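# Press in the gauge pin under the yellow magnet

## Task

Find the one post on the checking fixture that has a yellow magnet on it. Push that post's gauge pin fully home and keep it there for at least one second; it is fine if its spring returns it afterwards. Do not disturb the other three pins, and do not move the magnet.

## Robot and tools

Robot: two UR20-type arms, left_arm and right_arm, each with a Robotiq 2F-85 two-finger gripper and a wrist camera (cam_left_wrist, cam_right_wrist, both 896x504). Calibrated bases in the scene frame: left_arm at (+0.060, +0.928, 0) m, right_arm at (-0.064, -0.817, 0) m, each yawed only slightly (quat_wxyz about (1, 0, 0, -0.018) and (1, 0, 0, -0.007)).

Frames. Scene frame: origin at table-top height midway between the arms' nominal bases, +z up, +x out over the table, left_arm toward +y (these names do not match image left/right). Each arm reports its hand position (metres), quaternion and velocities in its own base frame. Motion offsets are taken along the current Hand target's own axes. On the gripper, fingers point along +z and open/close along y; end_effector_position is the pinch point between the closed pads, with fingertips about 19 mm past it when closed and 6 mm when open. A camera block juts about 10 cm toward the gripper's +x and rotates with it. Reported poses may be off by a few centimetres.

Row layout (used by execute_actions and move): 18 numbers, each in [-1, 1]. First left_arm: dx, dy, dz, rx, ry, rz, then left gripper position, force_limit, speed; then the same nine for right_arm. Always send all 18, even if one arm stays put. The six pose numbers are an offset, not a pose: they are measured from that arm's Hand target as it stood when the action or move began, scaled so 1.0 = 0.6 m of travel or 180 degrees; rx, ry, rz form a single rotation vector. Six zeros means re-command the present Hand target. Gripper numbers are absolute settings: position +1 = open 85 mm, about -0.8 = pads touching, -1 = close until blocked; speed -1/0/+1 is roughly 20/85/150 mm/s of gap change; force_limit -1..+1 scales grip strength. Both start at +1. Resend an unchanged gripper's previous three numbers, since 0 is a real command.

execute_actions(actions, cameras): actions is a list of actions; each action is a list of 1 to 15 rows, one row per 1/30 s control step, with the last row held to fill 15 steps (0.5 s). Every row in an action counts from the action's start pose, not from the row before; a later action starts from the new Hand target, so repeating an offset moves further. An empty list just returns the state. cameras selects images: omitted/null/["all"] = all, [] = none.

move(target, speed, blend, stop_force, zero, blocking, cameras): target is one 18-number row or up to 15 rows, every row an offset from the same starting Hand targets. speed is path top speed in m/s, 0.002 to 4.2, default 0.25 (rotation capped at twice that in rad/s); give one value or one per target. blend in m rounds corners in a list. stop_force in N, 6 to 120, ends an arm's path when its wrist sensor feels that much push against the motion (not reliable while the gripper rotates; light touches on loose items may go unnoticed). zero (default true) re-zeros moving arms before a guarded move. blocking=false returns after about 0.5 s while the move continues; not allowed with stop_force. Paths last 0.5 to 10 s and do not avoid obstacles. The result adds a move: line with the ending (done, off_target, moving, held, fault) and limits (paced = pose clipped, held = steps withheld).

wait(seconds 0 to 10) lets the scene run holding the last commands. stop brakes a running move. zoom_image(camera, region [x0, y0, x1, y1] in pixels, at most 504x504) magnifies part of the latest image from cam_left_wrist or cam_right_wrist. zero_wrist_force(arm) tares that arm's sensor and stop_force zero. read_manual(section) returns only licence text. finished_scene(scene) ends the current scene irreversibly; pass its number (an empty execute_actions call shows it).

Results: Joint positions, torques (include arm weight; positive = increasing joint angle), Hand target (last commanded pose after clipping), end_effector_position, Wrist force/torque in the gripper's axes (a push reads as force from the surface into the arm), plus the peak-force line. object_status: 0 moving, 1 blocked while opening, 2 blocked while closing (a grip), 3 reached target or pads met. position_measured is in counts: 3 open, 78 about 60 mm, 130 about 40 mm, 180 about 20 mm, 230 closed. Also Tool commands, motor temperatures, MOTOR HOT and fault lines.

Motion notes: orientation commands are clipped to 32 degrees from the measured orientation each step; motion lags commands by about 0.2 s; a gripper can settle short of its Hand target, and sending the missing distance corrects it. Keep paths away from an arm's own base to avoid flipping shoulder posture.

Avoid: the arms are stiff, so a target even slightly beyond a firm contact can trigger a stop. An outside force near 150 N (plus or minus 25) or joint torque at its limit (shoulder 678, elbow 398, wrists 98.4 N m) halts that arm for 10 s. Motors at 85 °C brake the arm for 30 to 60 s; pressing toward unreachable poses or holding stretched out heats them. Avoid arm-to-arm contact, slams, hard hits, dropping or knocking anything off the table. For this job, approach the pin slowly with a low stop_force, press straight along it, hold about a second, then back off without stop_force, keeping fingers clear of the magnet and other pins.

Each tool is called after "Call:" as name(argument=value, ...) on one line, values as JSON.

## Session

Call:
execute_actions(actions=[])

Scene clock: 0.00 s.
left_arm: end_effector_position=(+0.3071, -0.4220, +0.1602) position_measured=3 object_status=3 end_effector_quat_wxyz=(+0.066, +0.956, -0.074, +0.275) | right_arm: end_effector_position=(+0.4900, -0.3027, +0.2369) position_measured=3 object_status=3 end_effector_quat_wxyz=(+0.548, -0.467, -0.511, -0.471)
Joint positions: left_arm=[-1.763 -1.739 2.857 -2.766 -1.003 1.555] | right_arm=[2.511 -2.074 -2.06 -2.212 2.389 -0.015]
Joint velocities: within noise
Joint torques (N m): no reading
Motor temperatures (°C): left_arm=[24 35 26 38 34 33] | right_arm=[28 35 35 36 33 38]
Wrist force (N): no reading
Wrist torque (N m): no reading
Wrist force, peak (N): no reading
Hand target: left_arm +0.3071, -0.4220, +0.1602; +0.066, +0.956, -0.074, +0.275 | right_arm +0.4900, -0.3027, +0.2369; +0.548, -0.467, -0.511, -0.471
Tool commands: left_gripper/position=+1.0 left_gripper/force_limit=+1.0 left_gripper/speed=+1.0 right_gripper/position=+1.0 right_gripper/force_limit=+1.0 right_gripper/speed=+1.0
camera_calibration:
cam_left_wrist: T_world_to_cam=[[-0.285835, -0.958093, 0.0188626, -0.30276], [-0.929607, 0.27245, -0.248197, 0.463413], [0.232657, -0.0884782, -0.968526, 0.172428], [0, 0, 0, 1]] pos_world=[0.304136, -0.401073, 0.28773]
cam_right_wrist: T_world_to_cam=[[0.978979, 0.0562001, -0.196068, -0.399553], [-0.174505, -0.266853, -0.947807, 0.238768], [-0.105588, 0.962097, -0.251436, 0.530477], [0, 0, 0, 1]] pos_world=[0.488832, -0.424199, 0.281347]

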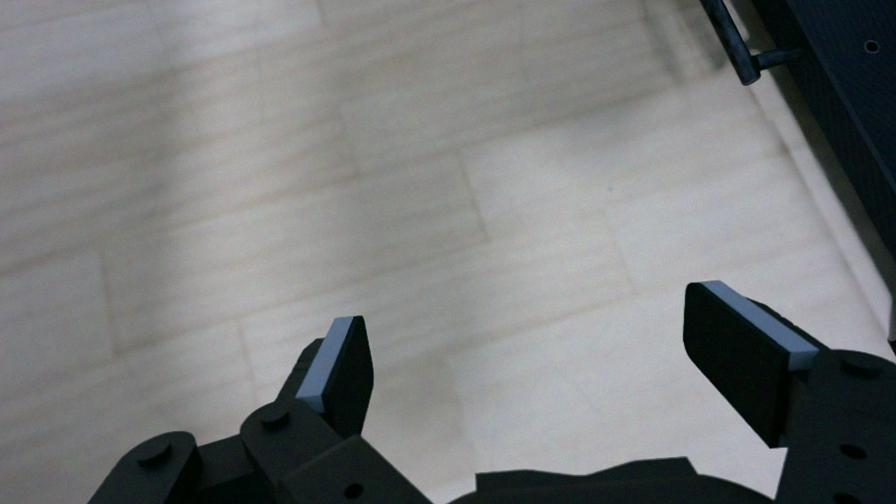

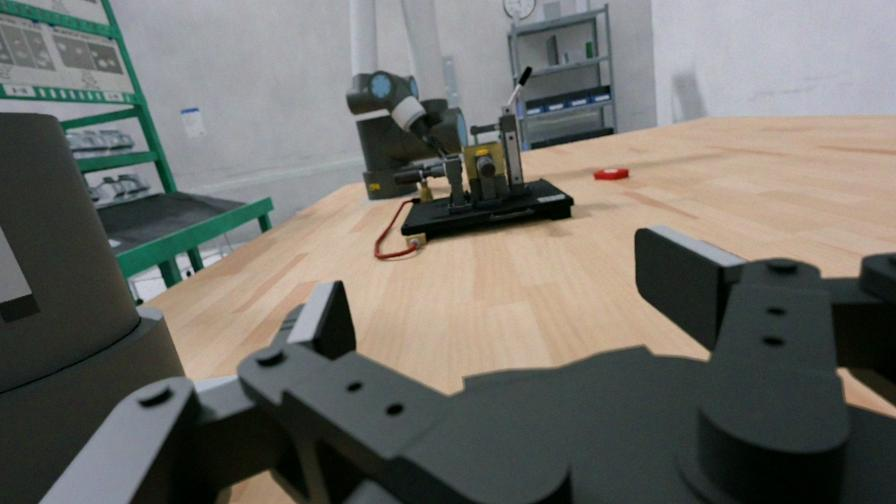

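Call:
zoom_image(camera="cam_right_wrist", region=[360, 60, 600, 260])

Scaled by 2.100 from the camera's 896x504 image, which has a finer 1280x720 frame.

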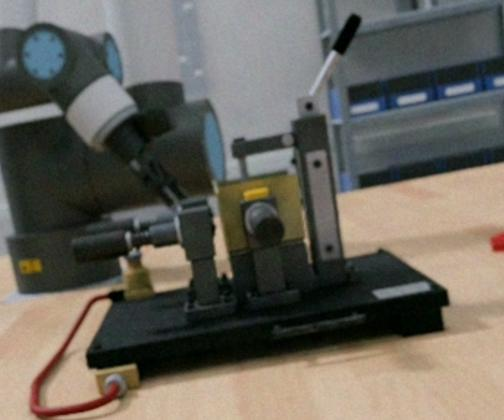

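Call:
move(target=[0,0,0,0,0,0,1,1,1,-0.0207,0.124,0.9597,-0.0556,-0.0128,-0.0109,1,1,1], speed=0.25, cameras=["cam_right_wrist"])

Scene clock: 4.70 s.
left_arm: end_effector_position=(+0.3071, -0.4220, +0.1602) position_measured=3 object_status=3 end_effector_quat_wxyz=(+0.066, +0.956, -0.074, +0.275) | right_arm: end_effector_position=(+0.4941, +0.2779, +0.2469) position_measured=3 object_status=3 end_effector_quat_wxyz=(+0.486, -0.513, -0.487, -0.513)
Joint positions: left_arm=[-1.763 -1.739 2.857 -2.766 -1.003 1.555] | right_arm=[3.452 -1.763 -2.568 -1.953 3.505 -0.001]
Joint torques (N m): left_arm=[8.24 -10.44 -57.91 -8.75 3.82 -0.69] | right_arm=[24.57 52.95 22.37 5.61 3.94 7.26]
Wrist force (N): left_arm=[0.1 0.1 -0.1] | right_arm=[0.6 0.0 -0.1]
Wrist torque (N m): left_arm=[0.02 -0.02 0.00] | right_arm=[-0.11 -0.17 -0.04]
Wrist force, peak (N): left_arm=[-0.1 -0.5 -0.3] | right_arm=[1.4 0.2 3.5]
Hand target: left_arm +0.3071, -0.4220, +0.1602; +0.066, +0.956, -0.074, +0.275 | right_arm +0.4941, +0.2779, +0.2468; +0.486, -0.513, -0.487, -0.513
Off the commanded pose: left_arm 0.000 m, 0 deg | right_arm 0.000 m, 0 deg.
move: done
camera_calibration:
cam_right_wrist: T_world_to_cam=[[0.97891, -0.122936, -0.163162, -0.392616], [-0.191542, -0.27458, -0.942294, 0.413035], [0.0710402, 0.953673, -0.292337, -0.100023], [0, 0, 0, 1]] pos_world=[0.470556, 0.160534, 0.2959]
Images, in order (width x height): cam_right_wrist 896x504.

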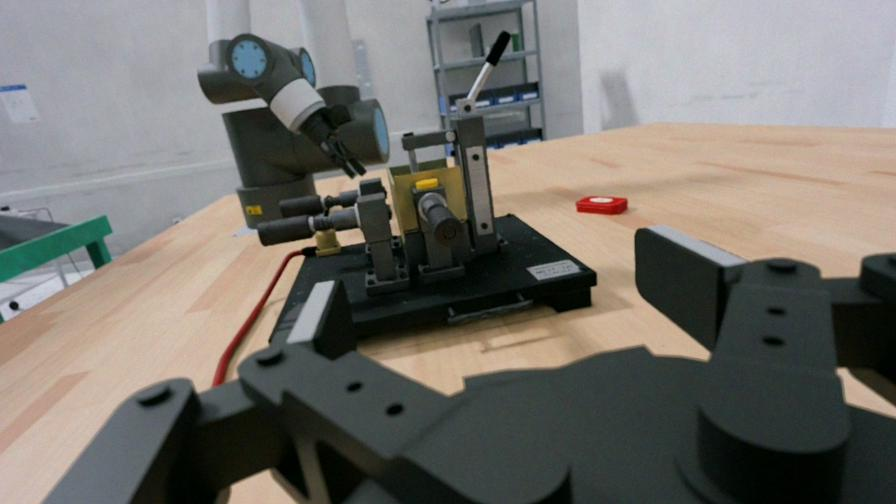

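Call:
zoom_image(camera="cam_right_wrist", region=[380, 160, 500, 290])

Scaled by 3.877 from the camera's 896x504 image, which has a finer 1280x720 frame.

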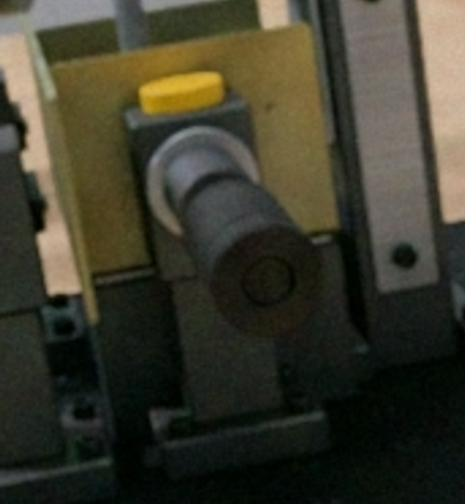

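Call:
zoom_image(camera="cam_right_wrist", region=[240, 200, 620, 370])

Scaled by 1.326 from the camera's 896x504 image, which has a finer 1280x720 frame.

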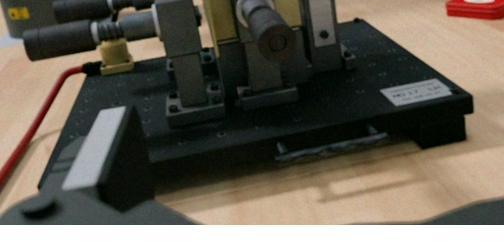

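Call:
move(target=[0,0,0,0,0,0,1,1,1,-0.1513,0.004,0.5878,0,0,0,-0.82,-1,0.5], speed=0.25, cameras=["cam_right_wrist"])

Scene clock: 8.07 s.
left_arm: end_effector_position=(+0.3071, -0.4220, +0.1602) position_measured=3 object_status=3 end_effector_quat_wxyz=(+0.066, +0.956, -0.074, +0.275) | right_arm: end_effector_position=(+0.5153, +0.6298, +0.1560) position_measured=231 object_status=3 end_effector_quat_wxyz=(+0.486, -0.513, -0.487, -0.513)
Joint positions: left_arm=[-1.763 -1.739 2.857 -2.766 -1.003 1.555] | right_arm=[4.03 -1.999 -2.459 -1.826 4.084 -0.001]
Joint torques (N m): left_arm=[6.23 -11.39 -61.31 -7.9 3.43 -0.84] | right_arm=[34.58 97.72 46.68 9.52 4.83 6.3]
Wrist force (N): left_arm=[-0.2 0.1 -0.1] | right_arm=[0.5 -1.3 0.3]
Wrist torque (N m): left_arm=[0.02 0.03 0.00] | right_arm=[-0.09 -0.14 -0.12]
Wrist force, peak (N): left_arm=[0.4 0.1 -0.4] | right_arm=[-0.3 -1.4 3.3]
Hand target: left_arm +0.3071, -0.4220, +0.1602; +0.066, +0.956, -0.074, +0.275 | right_arm +0.5153, +0.6300, +0.1560; +0.486, -0.513, -0.487, -0.513
Off the commanded pose: left_arm 0.000 m, 0 deg | right_arm 0.000 m, 0 deg.
move: done
camera_calibration:
cam_right_wrist: T_world_to_cam=[[0.978915, -0.122832, -0.163209, -0.384969], [-0.191551, -0.274507, -0.942313, 0.428132], [0.0709439, 0.953708, -0.292248, -0.46366], [0, 0, 0, 1]] pos_world=[0.491755, 0.512435, 0.2051]
Images, in order (width x height): cam_right_wrist 896x504.

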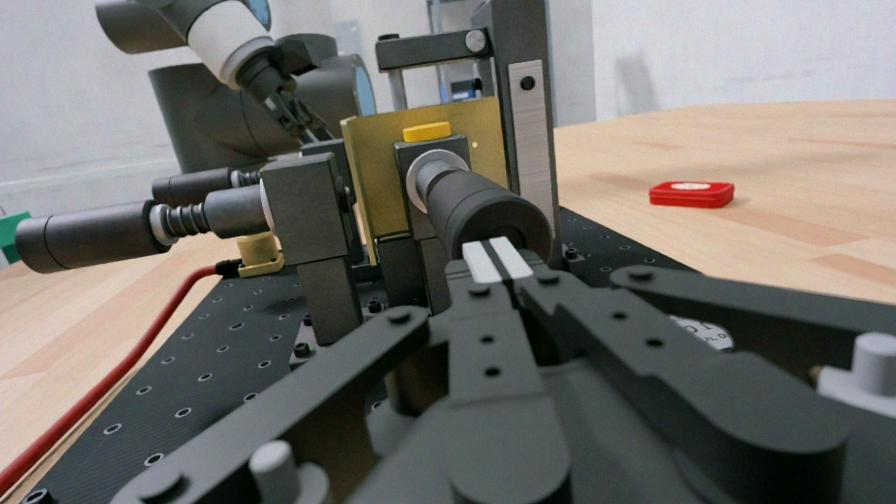

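Call:
zoom_image(camera="cam_right_wrist", region=[390, 120, 600, 300])

Scaled by 2.400 from the camera's 896x504 image, which has a finer 1280x720 frame.

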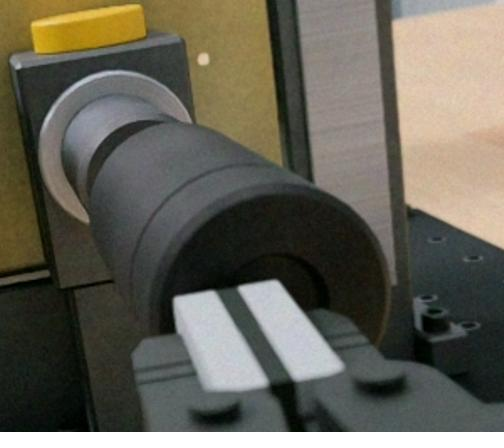

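Call:
move(target=[[0,0,0,0,0,0,1,1,1,0,0.0125,0.0167,0,0,0,-0.82,-1,0.5],[0,0,0,0,0,0,1,1,1,0,0.0115,0.125,0,0,0,-0.82,-1,0.5]], speed=[0.05,0.025], stop_force=8, cameras=["cam_right_wrist"])

Call:
zoom_image(camera="cam_right_wrist", region=[390, 120, 600, 300])

Scene clock: 10.40 s.
left_arm: end_effector_position=(+0.3071, -0.4220, +0.1602) position_measured=3 object_status=3 end_effector_quat_wxyz=(+0.066, +0.956, -0.074, +0.275) | right_arm: end_effector_position=(+0.5235, +0.6453, +0.1560) position_measured=231 object_status=3 end_effector_quat_wxyz=(+0.486, -0.513, -0.487, -0.513)
Joint positions: left_arm=[-1.763 -1.739 2.857 -2.766 -1.003 1.555] | right_arm=[4.036 -2.006 -2.437 -1.84 4.09 0]
Joint torques (N m): left_arm=[13.11 -4.57 -64.35 -6.53 3.63 -0.36] | right_arm=[-11.9 139.43 28.69 10.58 -4.65 4.45]
Wrist force (N): left_arm=[-0.3 0.0 -0.1] | right_arm=[-2.6 0.4 -8.7]
Wrist torque (N m): left_arm=[0.00 0.05 0.00] | right_arm=[-0.10 -0.02 -0.09]
Wrist force, peak (N): left_arm=[-0.4 0.3 0.1] | right_arm=[0.4 -3.4 -11.5]
Hand target: left_arm +0.3071, -0.4220, +0.1602; +0.066, +0.956, -0.074, +0.275 | right_arm +0.5235, +0.6453, +0.1560; +0.486, -0.513, -0.487, -0.513 (not the last commanded pose)
Off the commanded pose: left_arm 0.000 m, 0 deg | right_arm 0.059 m, 0 deg.
move: contact (right_arm); path passed 1 of 2 targets
camera_calibration:
cam_right_wrist: T_world_to_cam=[[0.978915, -0.122832, -0.163209, -0.391093], [-0.191551, -0.274507, -0.942313, 0.433957], [0.0709439, 0.953708, -0.292248, -0.479024], [0, 0, 0, 1]] pos_world=[0.499955, 0.527935, 0.2051]
Images, in order (width x height): cam_right_wrist 896x504.

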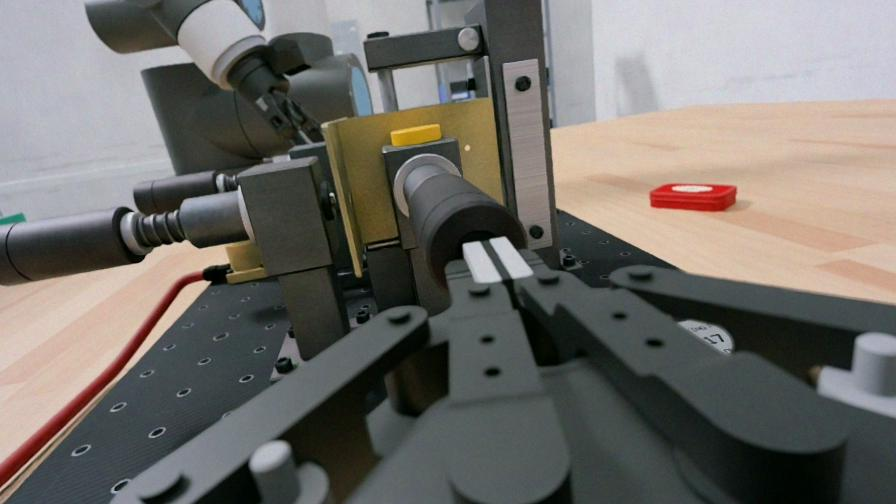

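Scaled by 2.400 from the camera's 896x504 image, which has a finer 1280x720 frame.

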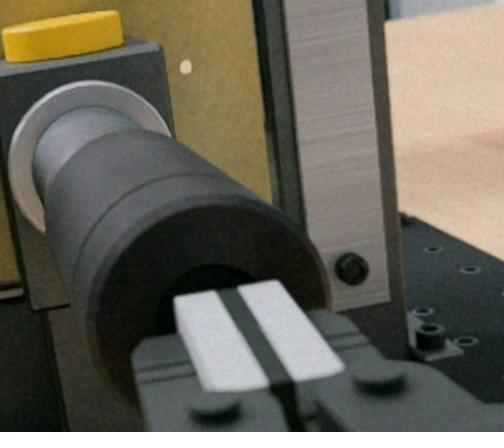

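Call:
move(target=[[0,0,0,0,0,0,1,1,1,0,-0.0007,0.0225,0,0,0,-0.82,-1,0.5],[0,0,0,0,0,0,1,1,1,0,-0.0018,0.0533,0,0,0,-0.82,-1,0.5]], speed=[0.03,0.006], stop_force=40, cameras=["cam_right_wrist"])

Call:
zoom_image(camera="cam_right_wrist", region=[340, 100, 580, 300])

Call:
wait(seconds=1, cameras=[])

Scene clock: 11.33 s.
left_arm: end_effector_position=(+0.3071, -0.4220, +0.1602) position_measured=3 object_status=3 end_effector_quat_wxyz=(+0.066, +0.956, -0.074, +0.275) | right_arm: end_effector_position=(+0.5226, +0.6487, +0.1556) position_measured=231 object_status=3 end_effector_quat_wxyz=(+0.487, -0.513, -0.487, -0.513)
Joint positions: left_arm=[-1.763 -1.739 2.857 -2.766 -1.003 1.555] | right_arm=[4.041 -2.007 -2.435 -1.842 4.093 0]
Joint torques (N m): left_arm=[12.99 -7.51 -61.32 -6.72 3.71 -1.16] | right_arm=[8.51 112.89 40.83 5.12 1.44 -0.89]
Wrist force (N): left_arm=[-0.2 0.1 -0.2] | right_arm=[-0.5 -0.8 -10.7]
Wrist torque (N m): left_arm=[0.02 0.03 0.00] | right_arm=[-0.12 0.05 -0.07]
Wrist force, peak (N): left_arm=[0.5 0.1 -0.3] | right_arm=[29.0 1.4 -129.2]
Hand target: left_arm +0.3071, -0.4220, +0.1602; +0.066, +0.956, -0.074, +0.275 | right_arm +0.5226, +0.6487, +0.1556; +0.487, -0.513, -0.487, -0.513 (not the last commanded pose)
Tool commands: left_gripper/position=+1.0 left_gripper/force_limit=+1.0 left_gripper/speed=+1.0 right_gripper/position=-0.819608 right_gripper/force_limit=-1.0 right_gripper/speed=+0.498039
Off the commanded pose: left_arm 0.000 m, 0 deg | right_arm 0.029 m, 0 deg.
FORCE FAULT: contact force on the right arm reached its limit, and that arm stopped. The contact can be on any part of that arm, not only on its tool. That arm's remaining commands of this call were not run. That arm is still stopped at the end of this call. That arm stays stopped for about 10 more seconds. Until then a move that you send moves the other arm only, and its call returns only when the move has ended. Once the stop has ended, the next robot result says so. If the stop ends while you think or write, that arm runs what you send next, counted from a new Hand target: where the arm stands when the stop ends. While its stop runs, that arm takes no new command, but its gripper still runs the gripper command that each later call begins with. Until it ends, the stop uses up actions while you think or wait. An arm that is not stopped still takes commands.
move: fault (right_arm); path passed 0 of 2 targets
camera_calibration:
cam_right_wrist: T_world_to_cam=[[0.979022, -0.121495, -0.163572, -0.390725], [-0.19156, -0.275237, -0.942098, 0.43482], [0.0694391, 0.953668, -0.292737, -0.481431], [0, 0, 0, 1]] pos_world=[0.499252, 0.531333, 0.204799]
Images, in order (width x height): cam_right_wrist 896x504.

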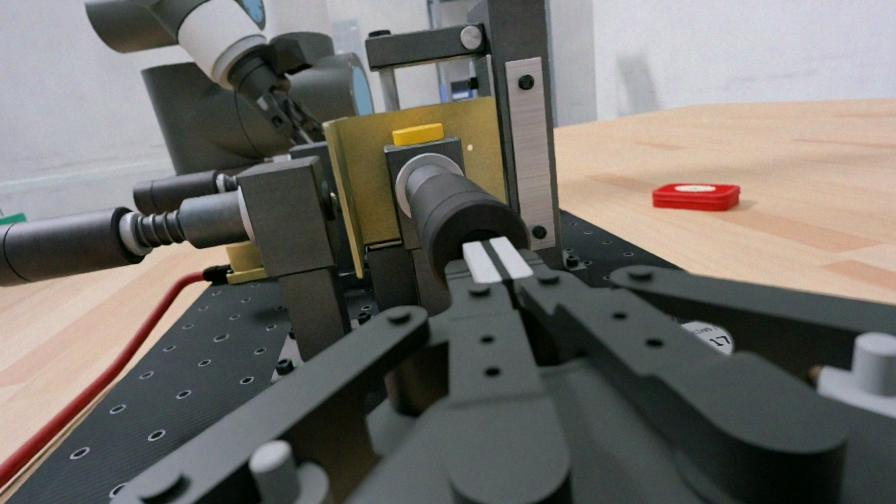

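Scaled by 2.100 from the camera's 896x504 image, which has a finer 1280x720 frame.

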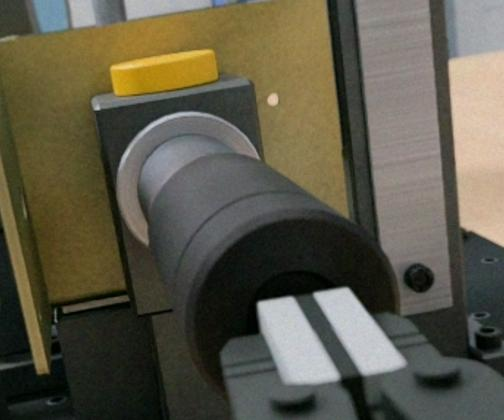

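not run: an earlier result of this reply reported a stop or a fault. Calls in your next reply go to the robot.

Call:
wait(seconds=9.5, cameras=["cam_right_wrist"])

Scene clock: 21.93 s.
left_arm: end_effector_position=(+0.3071, -0.4220, +0.1602) position_measured=3 object_status=3 end_effector_quat_wxyz=(+0.066, +0.956, -0.074, +0.275) | right_arm: end_effector_position=(+0.5226, +0.6487, +0.1556) position_measured=231 object_status=3 end_effector_quat_wxyz=(+0.487, -0.513, -0.487, -0.513)
Joint positions: left_arm=[-1.763 -1.739 2.857 -2.766 -1.003 1.555] | right_arm=[4.041 -2.007 -2.435 -1.842 4.093 0]
Joint torques (N m): left_arm=[13.69 -8.07 -72.65 -9.16 4.85 -1] | right_arm=[5.34 117.12 40.49 5.31 2.2 -0.88]
Wrist force (N): left_arm=[-0.1 0.0 0.1] | right_arm=[-0.2 -0.6 -10.9]
Wrist torque (N m): left_arm=[0.01 0.02 0.00] | right_arm=[-0.10 0.08 -0.07]
Wrist force, peak (N): left_arm=[-0.8 0.2 -0.2] | right_arm=[-0.2 -0.9 -11.2]
Hand target: left_arm +0.3071, -0.4220, +0.1602; +0.066, +0.956, -0.074, +0.275 | right_arm +0.5226, +0.6487, +0.1556; +0.487, -0.513, -0.487, -0.513 (not the last commanded pose)
Tool commands: left_gripper/position=+1.0 left_gripper/force_limit=+1.0 left_gripper/speed=+1.0 right_gripper/position=-0.819608 right_gripper/force_limit=-1.0 right_gripper/speed=+0.498039
Off the commanded pose: left_arm 0.000 m, 0 deg | right_arm 0.029 m, 0 deg.
FORCE FAULT, CONTINUED: the right arm's stop, for the force fault that an earlier result reported, is over. The rest of the stop counts as 20 of the actions that you can send in this scene. During its stop the right arm's controller moved it back a little. That arm's target is now where it stood when the stop ended, not its last command. That arm accepts commands again.
wait: 9.50 s; at rest from the start
camera_calibration:
cam_right_wrist: T_world_to_cam=[[0.979022, -0.121495, -0.163572, -0.390725], [-0.19156, -0.275237, -0.942098, 0.43482], [0.0694391, 0.953668, -0.292737, -0.481431], [0, 0, 0, 1]] pos_world=[0.499252, 0.531333, 0.204799]
Images, in order (width x height): cam_right_wrist 896x504.

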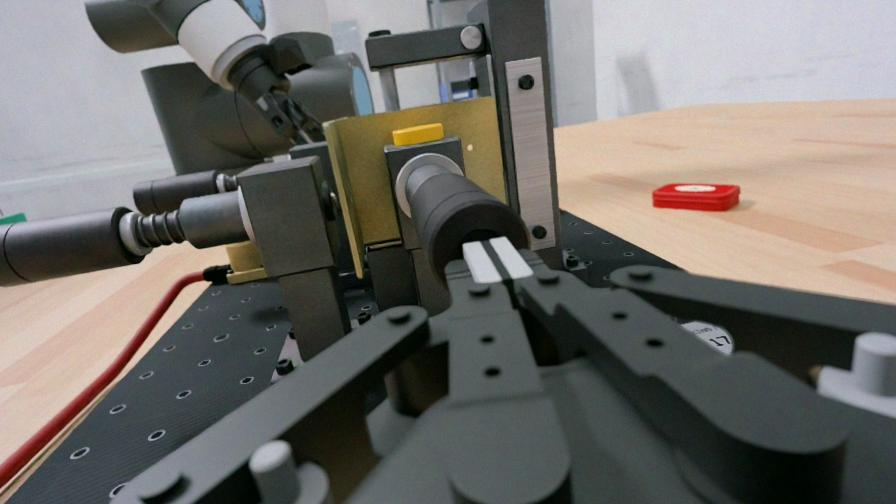

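Call:
move(target=[0,0,0,0,0,0,1,1,1,0.001,-0.0014,0.0417,0,0,0,-0.82,-1,0.5], speed=0.008, stop_force=35, cameras=["cam_right_wrist"])

Call:
zoom_image(camera="cam_right_wrist", region=[340, 100, 580, 300])

Scene clock: 23.40 s.
left_arm: end_effector_position=(+0.3071, -0.4220, +0.1602) position_measured=3 object_status=3 end_effector_quat_wxyz=(+0.066, +0.956, -0.074, +0.275) | right_arm: end_effector_position=(+0.5226, +0.6504, +0.1556) position_measured=231 object_status=3 end_effector_quat_wxyz=(+0.487, -0.513, -0.487, -0.513)
Joint positions: left_arm=[-1.763 -1.739 2.857 -2.766 -1.003 1.555] | right_arm=[4.043 -2.008 -2.433 -1.843 4.094 0]
Joint torques (N m): left_arm=[9.24 2.94 -70.32 -9.63 4.4 -0.84] | right_arm=[5.3 121.12 51.38 13.41 -3.64 -0.57]
Wrist force (N): left_arm=[-0.1 -0.1 0.0] | right_arm=[4.6 -1.0 -46.1]
Wrist torque (N m): left_arm=[-0.01 0.02 0.00] | right_arm=[0.15 0.20 -0.04]
Wrist force, peak (N): left_arm=[-0.3 0.0 -0.3] | right_arm=[20.8 -1.5 -82.4]
Hand target: left_arm +0.3071, -0.4220, +0.1602; +0.066, +0.956, -0.074, +0.275 | right_arm +0.5226, +0.6504, +0.1556; +0.487, -0.513, -0.487, -0.513 (not the last commanded pose)
Off the commanded pose: left_arm 0.000 m, 0 deg | right_arm 0.023 m, 0 deg.
move: contact (right_arm)
camera_calibration:
cam_right_wrist: T_world_to_cam=[[0.97902, -0.12151, -0.163569, -0.390522], [-0.191568, -0.275326, -0.942071, 0.435307], [0.0694364, 0.953641, -0.292828, -0.482921], [0, 0, 0, 1]] pos_world=[0.499252, 0.532933, 0.204799]
Images, in order (width x height): cam_right_wrist 896x504.

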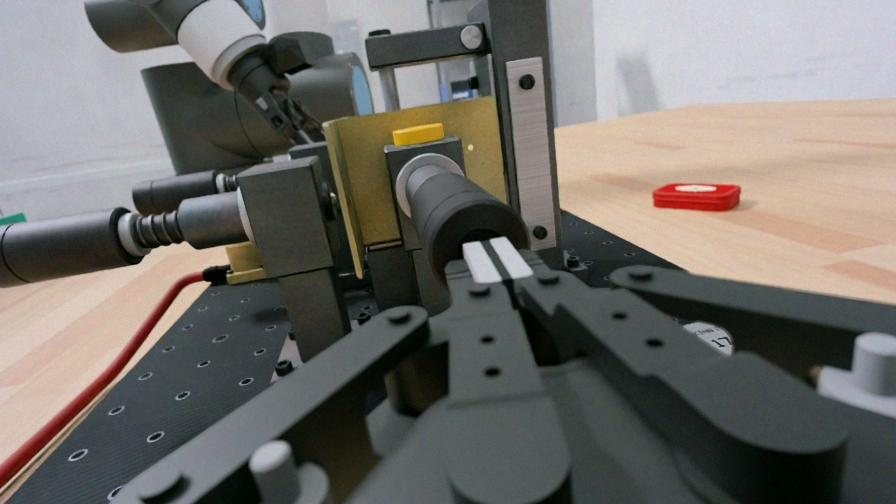

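Scaled by 2.100 from the camera's 896x504 image, which has a finer 1280x720 frame.

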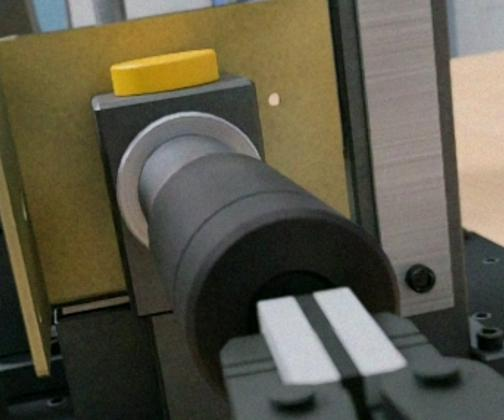

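Call:
move(target=[0,0,0,0,0,0,1,1,1,0,0,-0.0333,0,0,0,-0.82,-1,0.5], speed=0.03, cameras=["cam_right_wrist"])

Call:
zoom_image(camera="cam_right_wrist", region=[340, 100, 580, 300])

Scene clock: 25.97 s.
left_arm: end_effector_position=(+0.3071, -0.4220, +0.1602) position_measured=3 object_status=3 end_effector_quat_wxyz=(+0.066, +0.956, -0.074, +0.275) | right_arm: end_effector_position=(+0.5216, +0.6306, +0.1557) position_measured=231 object_status=3 end_effector_quat_wxyz=(+0.487, -0.513, -0.487, -0.513)
Joint positions: left_arm=[-1.763 -1.739 2.857 -2.766 -1.003 1.555] | right_arm=[4.022 -2.002 -2.45 -1.832 4.073 0]
Joint torques (N m): left_arm=[10.43 -7.65 -69.81 -9.76 4.57 -0.35] | right_arm=[-14.09 139.59 19.49 9.92 -4.17 -5.46]
Wrist force (N): left_arm=[0.1 -0.1 0.1] | right_arm=[-0.8 0.2 -4.9]
Wrist torque (N m): left_arm=[-0.01 -0.02 0.00] | right_arm=[-0.10 0.04 -0.11]
Wrist force, peak (N): left_arm=[0.0 0.3 -0.4] | right_arm=[5.0 -0.9 -45.8]
Hand target: left_arm +0.3071, -0.4220, +0.1602; +0.066, +0.956, -0.074, +0.275 | right_arm +0.5216, +0.6304, +0.1556; +0.487, -0.513, -0.487, -0.513
Off the commanded pose: left_arm 0.000 m, 0 deg | right_arm 0.000 m, 0 deg.
move: done
camera_calibration:
cam_right_wrist: T_world_to_cam=[[0.97902, -0.12151, -0.163569, -0.391949], [-0.191568, -0.275326, -0.942071, 0.429664], [0.0694364, 0.953641, -0.292828, -0.46397], [0, 0, 0, 1]] pos_world=[0.498252, 0.513133, 0.204799]
Images, in order (width x height): cam_right_wrist 896x504.

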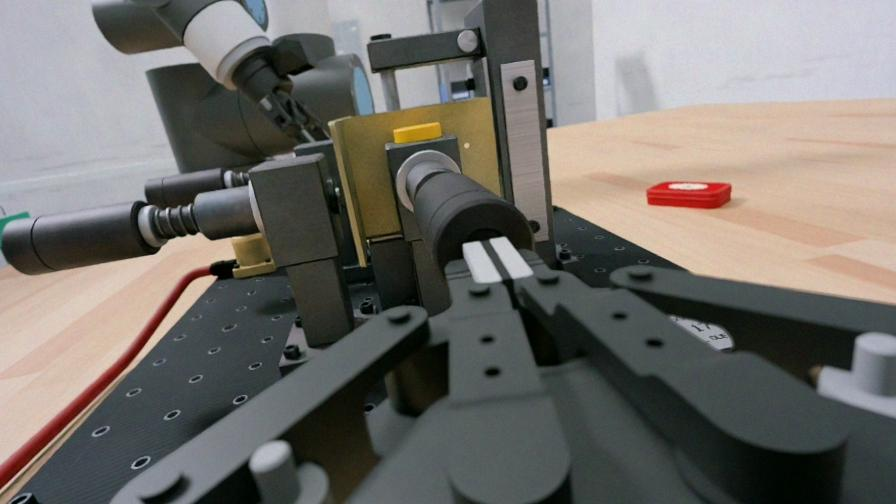

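Scaled by 2.100 from the camera's 896x504 image, which has a finer 1280x720 frame.

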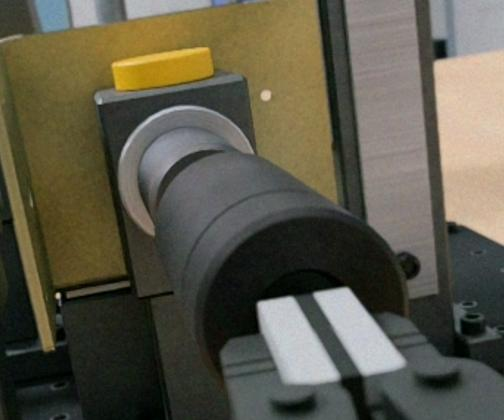

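Call:
move(target=[[0,0,0,0,0,0,1,1,1,0,0.0003,0.0283,0,0,0,-0.82,-1,0.5],[0,0,0,0,0,0,1,1,1,0,0.0004,0.0433,0,0,0,-0.82,-1,0.5]], speed=[0.025,0.004], stop_force=40, cameras=["cam_right_wrist"])

Call:
zoom_image(camera="cam_right_wrist", region=[340, 100, 580, 300])

Call:
wait(seconds=1.3, cameras=["cam_right_wrist"])

Scene clock: 28.70 s.
left_arm: end_effector_position=(+0.3071, -0.4220, +0.1602) position_measured=3 object_status=3 end_effector_quat_wxyz=(+0.066, +0.956, -0.074, +0.275) | right_arm: end_effector_position=(+0.5228, +0.6504, +0.1556) position_measured=231 object_status=3 end_effector_quat_wxyz=(+0.487, -0.513, -0.487, -0.513)
Joint positions: left_arm=[-1.763 -1.739 2.857 -2.766 -1.003 1.555] | right_arm=[4.042 -2.008 -2.433 -1.843 4.094 -0.001]
Joint torques (N m): left_arm=[6.83 1.09 -73.66 -9.73 4.8 -1.16] | right_arm=[8.38 111.49 55.09 10.06 -2.87 -0.06]
Wrist force (N): left_arm=[0.1 -0.2 -0.3] | right_arm=[13.8 -2.6 -55.5]
Wrist torque (N m): left_arm=[-0.03 -0.02 0.00] | right_arm=[0.25 0.37 0.01]
Wrist force, peak (N): left_arm=[-0.1 -0.1 -0.5] | right_arm=[13.4 -2.4 -59.6]
Hand target: left_arm +0.3071, -0.4220, +0.1602; +0.066, +0.956, -0.074, +0.275 | right_arm +0.5228, +0.6504, +0.1556; +0.487, -0.513, -0.487, -0.513 (not the last commanded pose)
Off the commanded pose: left_arm 0.000 m, 0 deg | right_arm 0.006 m, 0 deg.
move: contact (right_arm); path passed 1 of 2 targets
camera_calibration:
cam_right_wrist: T_world_to_cam=[[0.979, -0.121554, -0.163659, -0.390653], [-0.191673, -0.275401, -0.942027, 0.435456], [0.0694357, 0.953613, -0.292916, -0.482997], [0, 0, 0, 1]] pos_world=[0.499452, 0.533032, 0.204799]
Images, in order (width x height): cam_right_wrist 896x504.

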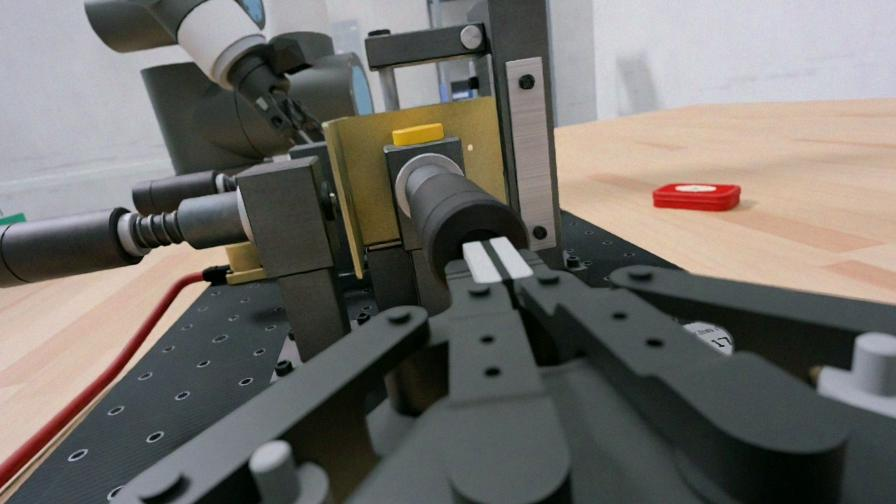

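Scaled by 2.100 from the camera's 896x504 image, which has a finer 1280x720 frame.

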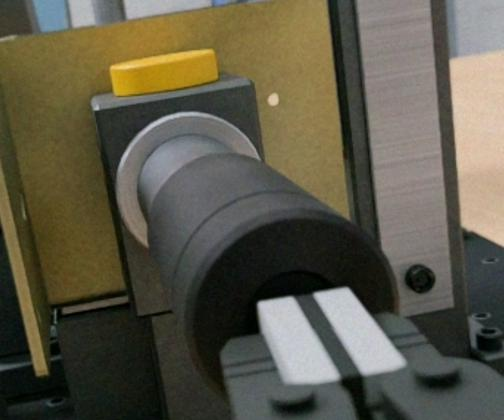

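Scene clock: 30.00 s.
left_arm: end_effector_position=(+0.3071, -0.4220, +0.1602) position_measured=3 object_status=3 end_effector_quat_wxyz=(+0.066, +0.956, -0.074, +0.275) | right_arm: end_effector_position=(+0.5228, +0.6504, +0.1556) position_measured=231 object_status=3 end_effector_quat_wxyz=(+0.487, -0.513, -0.487, -0.513)
Joint positions: left_arm=[-1.763 -1.739 2.857 -2.766 -1.003 1.555] | right_arm=[4.042 -2.008 -2.433 -1.843 4.094 -0.001]
Joint torques (N m): left_arm=[11.32 -4.07 -68.67 -10.32 4.42 -1.24] | right_arm=[3.48 125.83 52.33 12.63 -2.98 0.46]
Wrist force (N): left_arm=[0.2 -0.1 0.0] | right_arm=[9.7 -2.3 -45.2]
Wrist torque (N m): left_arm=[0.00 -0.03 0.00] | right_arm=[0.16 0.33 -0.01]
Wrist force, peak (N): left_arm=[0.1 -0.3 -0.3] | right_arm=[14.2 -3.0 -54.6]
Hand target: left_arm +0.3071, -0.4220, +0.1602; +0.066, +0.956, -0.074, +0.275 | right_arm +0.5228, +0.6504, +0.1556; +0.487, -0.513, -0.487, -0.513 (not the last commanded pose)
Tool commands: left_gripper/position=+1.0 left_gripper/force_limit=+1.0 left_gripper/speed=+1.0 right_gripper/position=-0.82 right_gripper/force_limit=-1.0 right_gripper/speed=+0.5
Off the commanded pose: left_arm 0.000 m, 0 deg | right_arm 0.006 m, 0 deg.
wait: 1.30 s; at rest by 0.17 s
camera_calibration:
cam_right_wrist: T_world_to_cam=[[0.97902, -0.121511, -0.16357, -0.390717], [-0.191569, -0.275326, -0.942071, 0.435345], [0.0694364, 0.953641, -0.292828, -0.482935], [0, 0, 0, 1]] pos_world=[0.499452, 0.532933, 0.204799]
Images, in order (width x height): cam_right_wrist 896x504.

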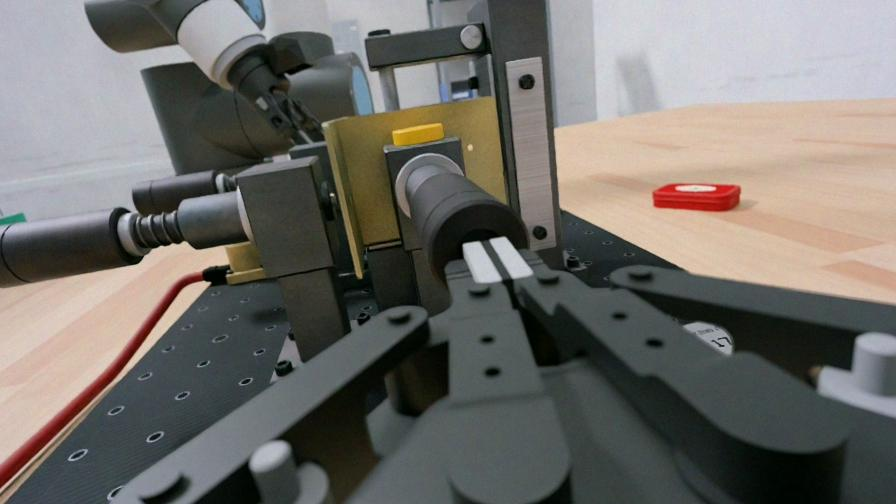

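Call:
move(target=[0,0,0,0,0,0,1,1,1,0,0,-0.075,0,0,0,-0.82,-1,0.5], speed=0.06, cameras=["cam_right_wrist"])

Scene clock: 31.33 s.
left_arm: end_effector_position=(+0.3071, -0.4220, +0.1602) position_measured=3 object_status=3 end_effector_quat_wxyz=(+0.066, +0.956, -0.074, +0.275) | right_arm: end_effector_position=(+0.5205, +0.6056, +0.1556) position_measured=231 object_status=3 end_effector_quat_wxyz=(+0.487, -0.513, -0.487, -0.513)
Joint positions: left_arm=[-1.763 -1.739 2.857 -2.766 -1.003 1.555] | right_arm=[3.993 -1.996 -2.469 -1.82 4.045 -0.001]
Joint torques (N m): left_arm=[13.18 -4.04 -71.13 -10.44 4.98 -0.36] | right_arm=[-21.24 133.73 19.43 9.53 -3.27 -6.88]
Wrist force (N): left_arm=[0.2 -0.3 0.1] | right_arm=[0.0 -1.1 0.0]
Wrist torque (N m): left_arm=[-0.05 -0.03 0.00] | right_arm=[-0.07 -0.04 -0.15]
Wrist force, peak (N): left_arm=[0.2 -0.4 0.2] | right_arm=[10.1 -2.3 -45.3]
Hand target: left_arm +0.3071, -0.4220, +0.1602; +0.066, +0.956, -0.074, +0.275 | right_arm +0.5205, +0.6054, +0.1556; +0.487, -0.513, -0.487, -0.513
Off the commanded pose: left_arm 0.000 m, 0 deg | right_arm 0.000 m, 0 deg.
move: done
camera_calibration:
cam_right_wrist: T_world_to_cam=[[0.979017, -0.121515, -0.163583, -0.393903], [-0.191583, -0.275324, -0.942068, 0.422575], [0.0694367, 0.953641, -0.292827, -0.440053], [0, 0, 0, 1]] pos_world=[0.497152, 0.488133, 0.204799]
Images, in order (width x height): cam_right_wrist 896x504.

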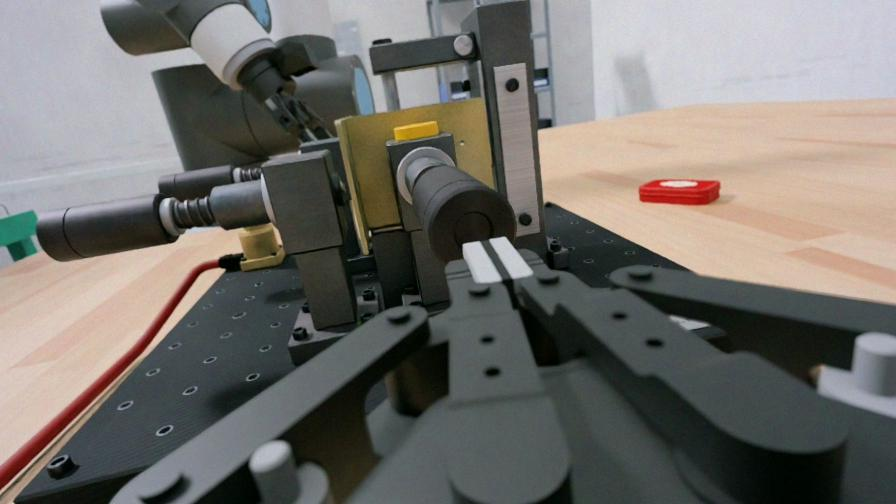

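Call:
finished_scene(scene=3)

The scene is finished: the task was done.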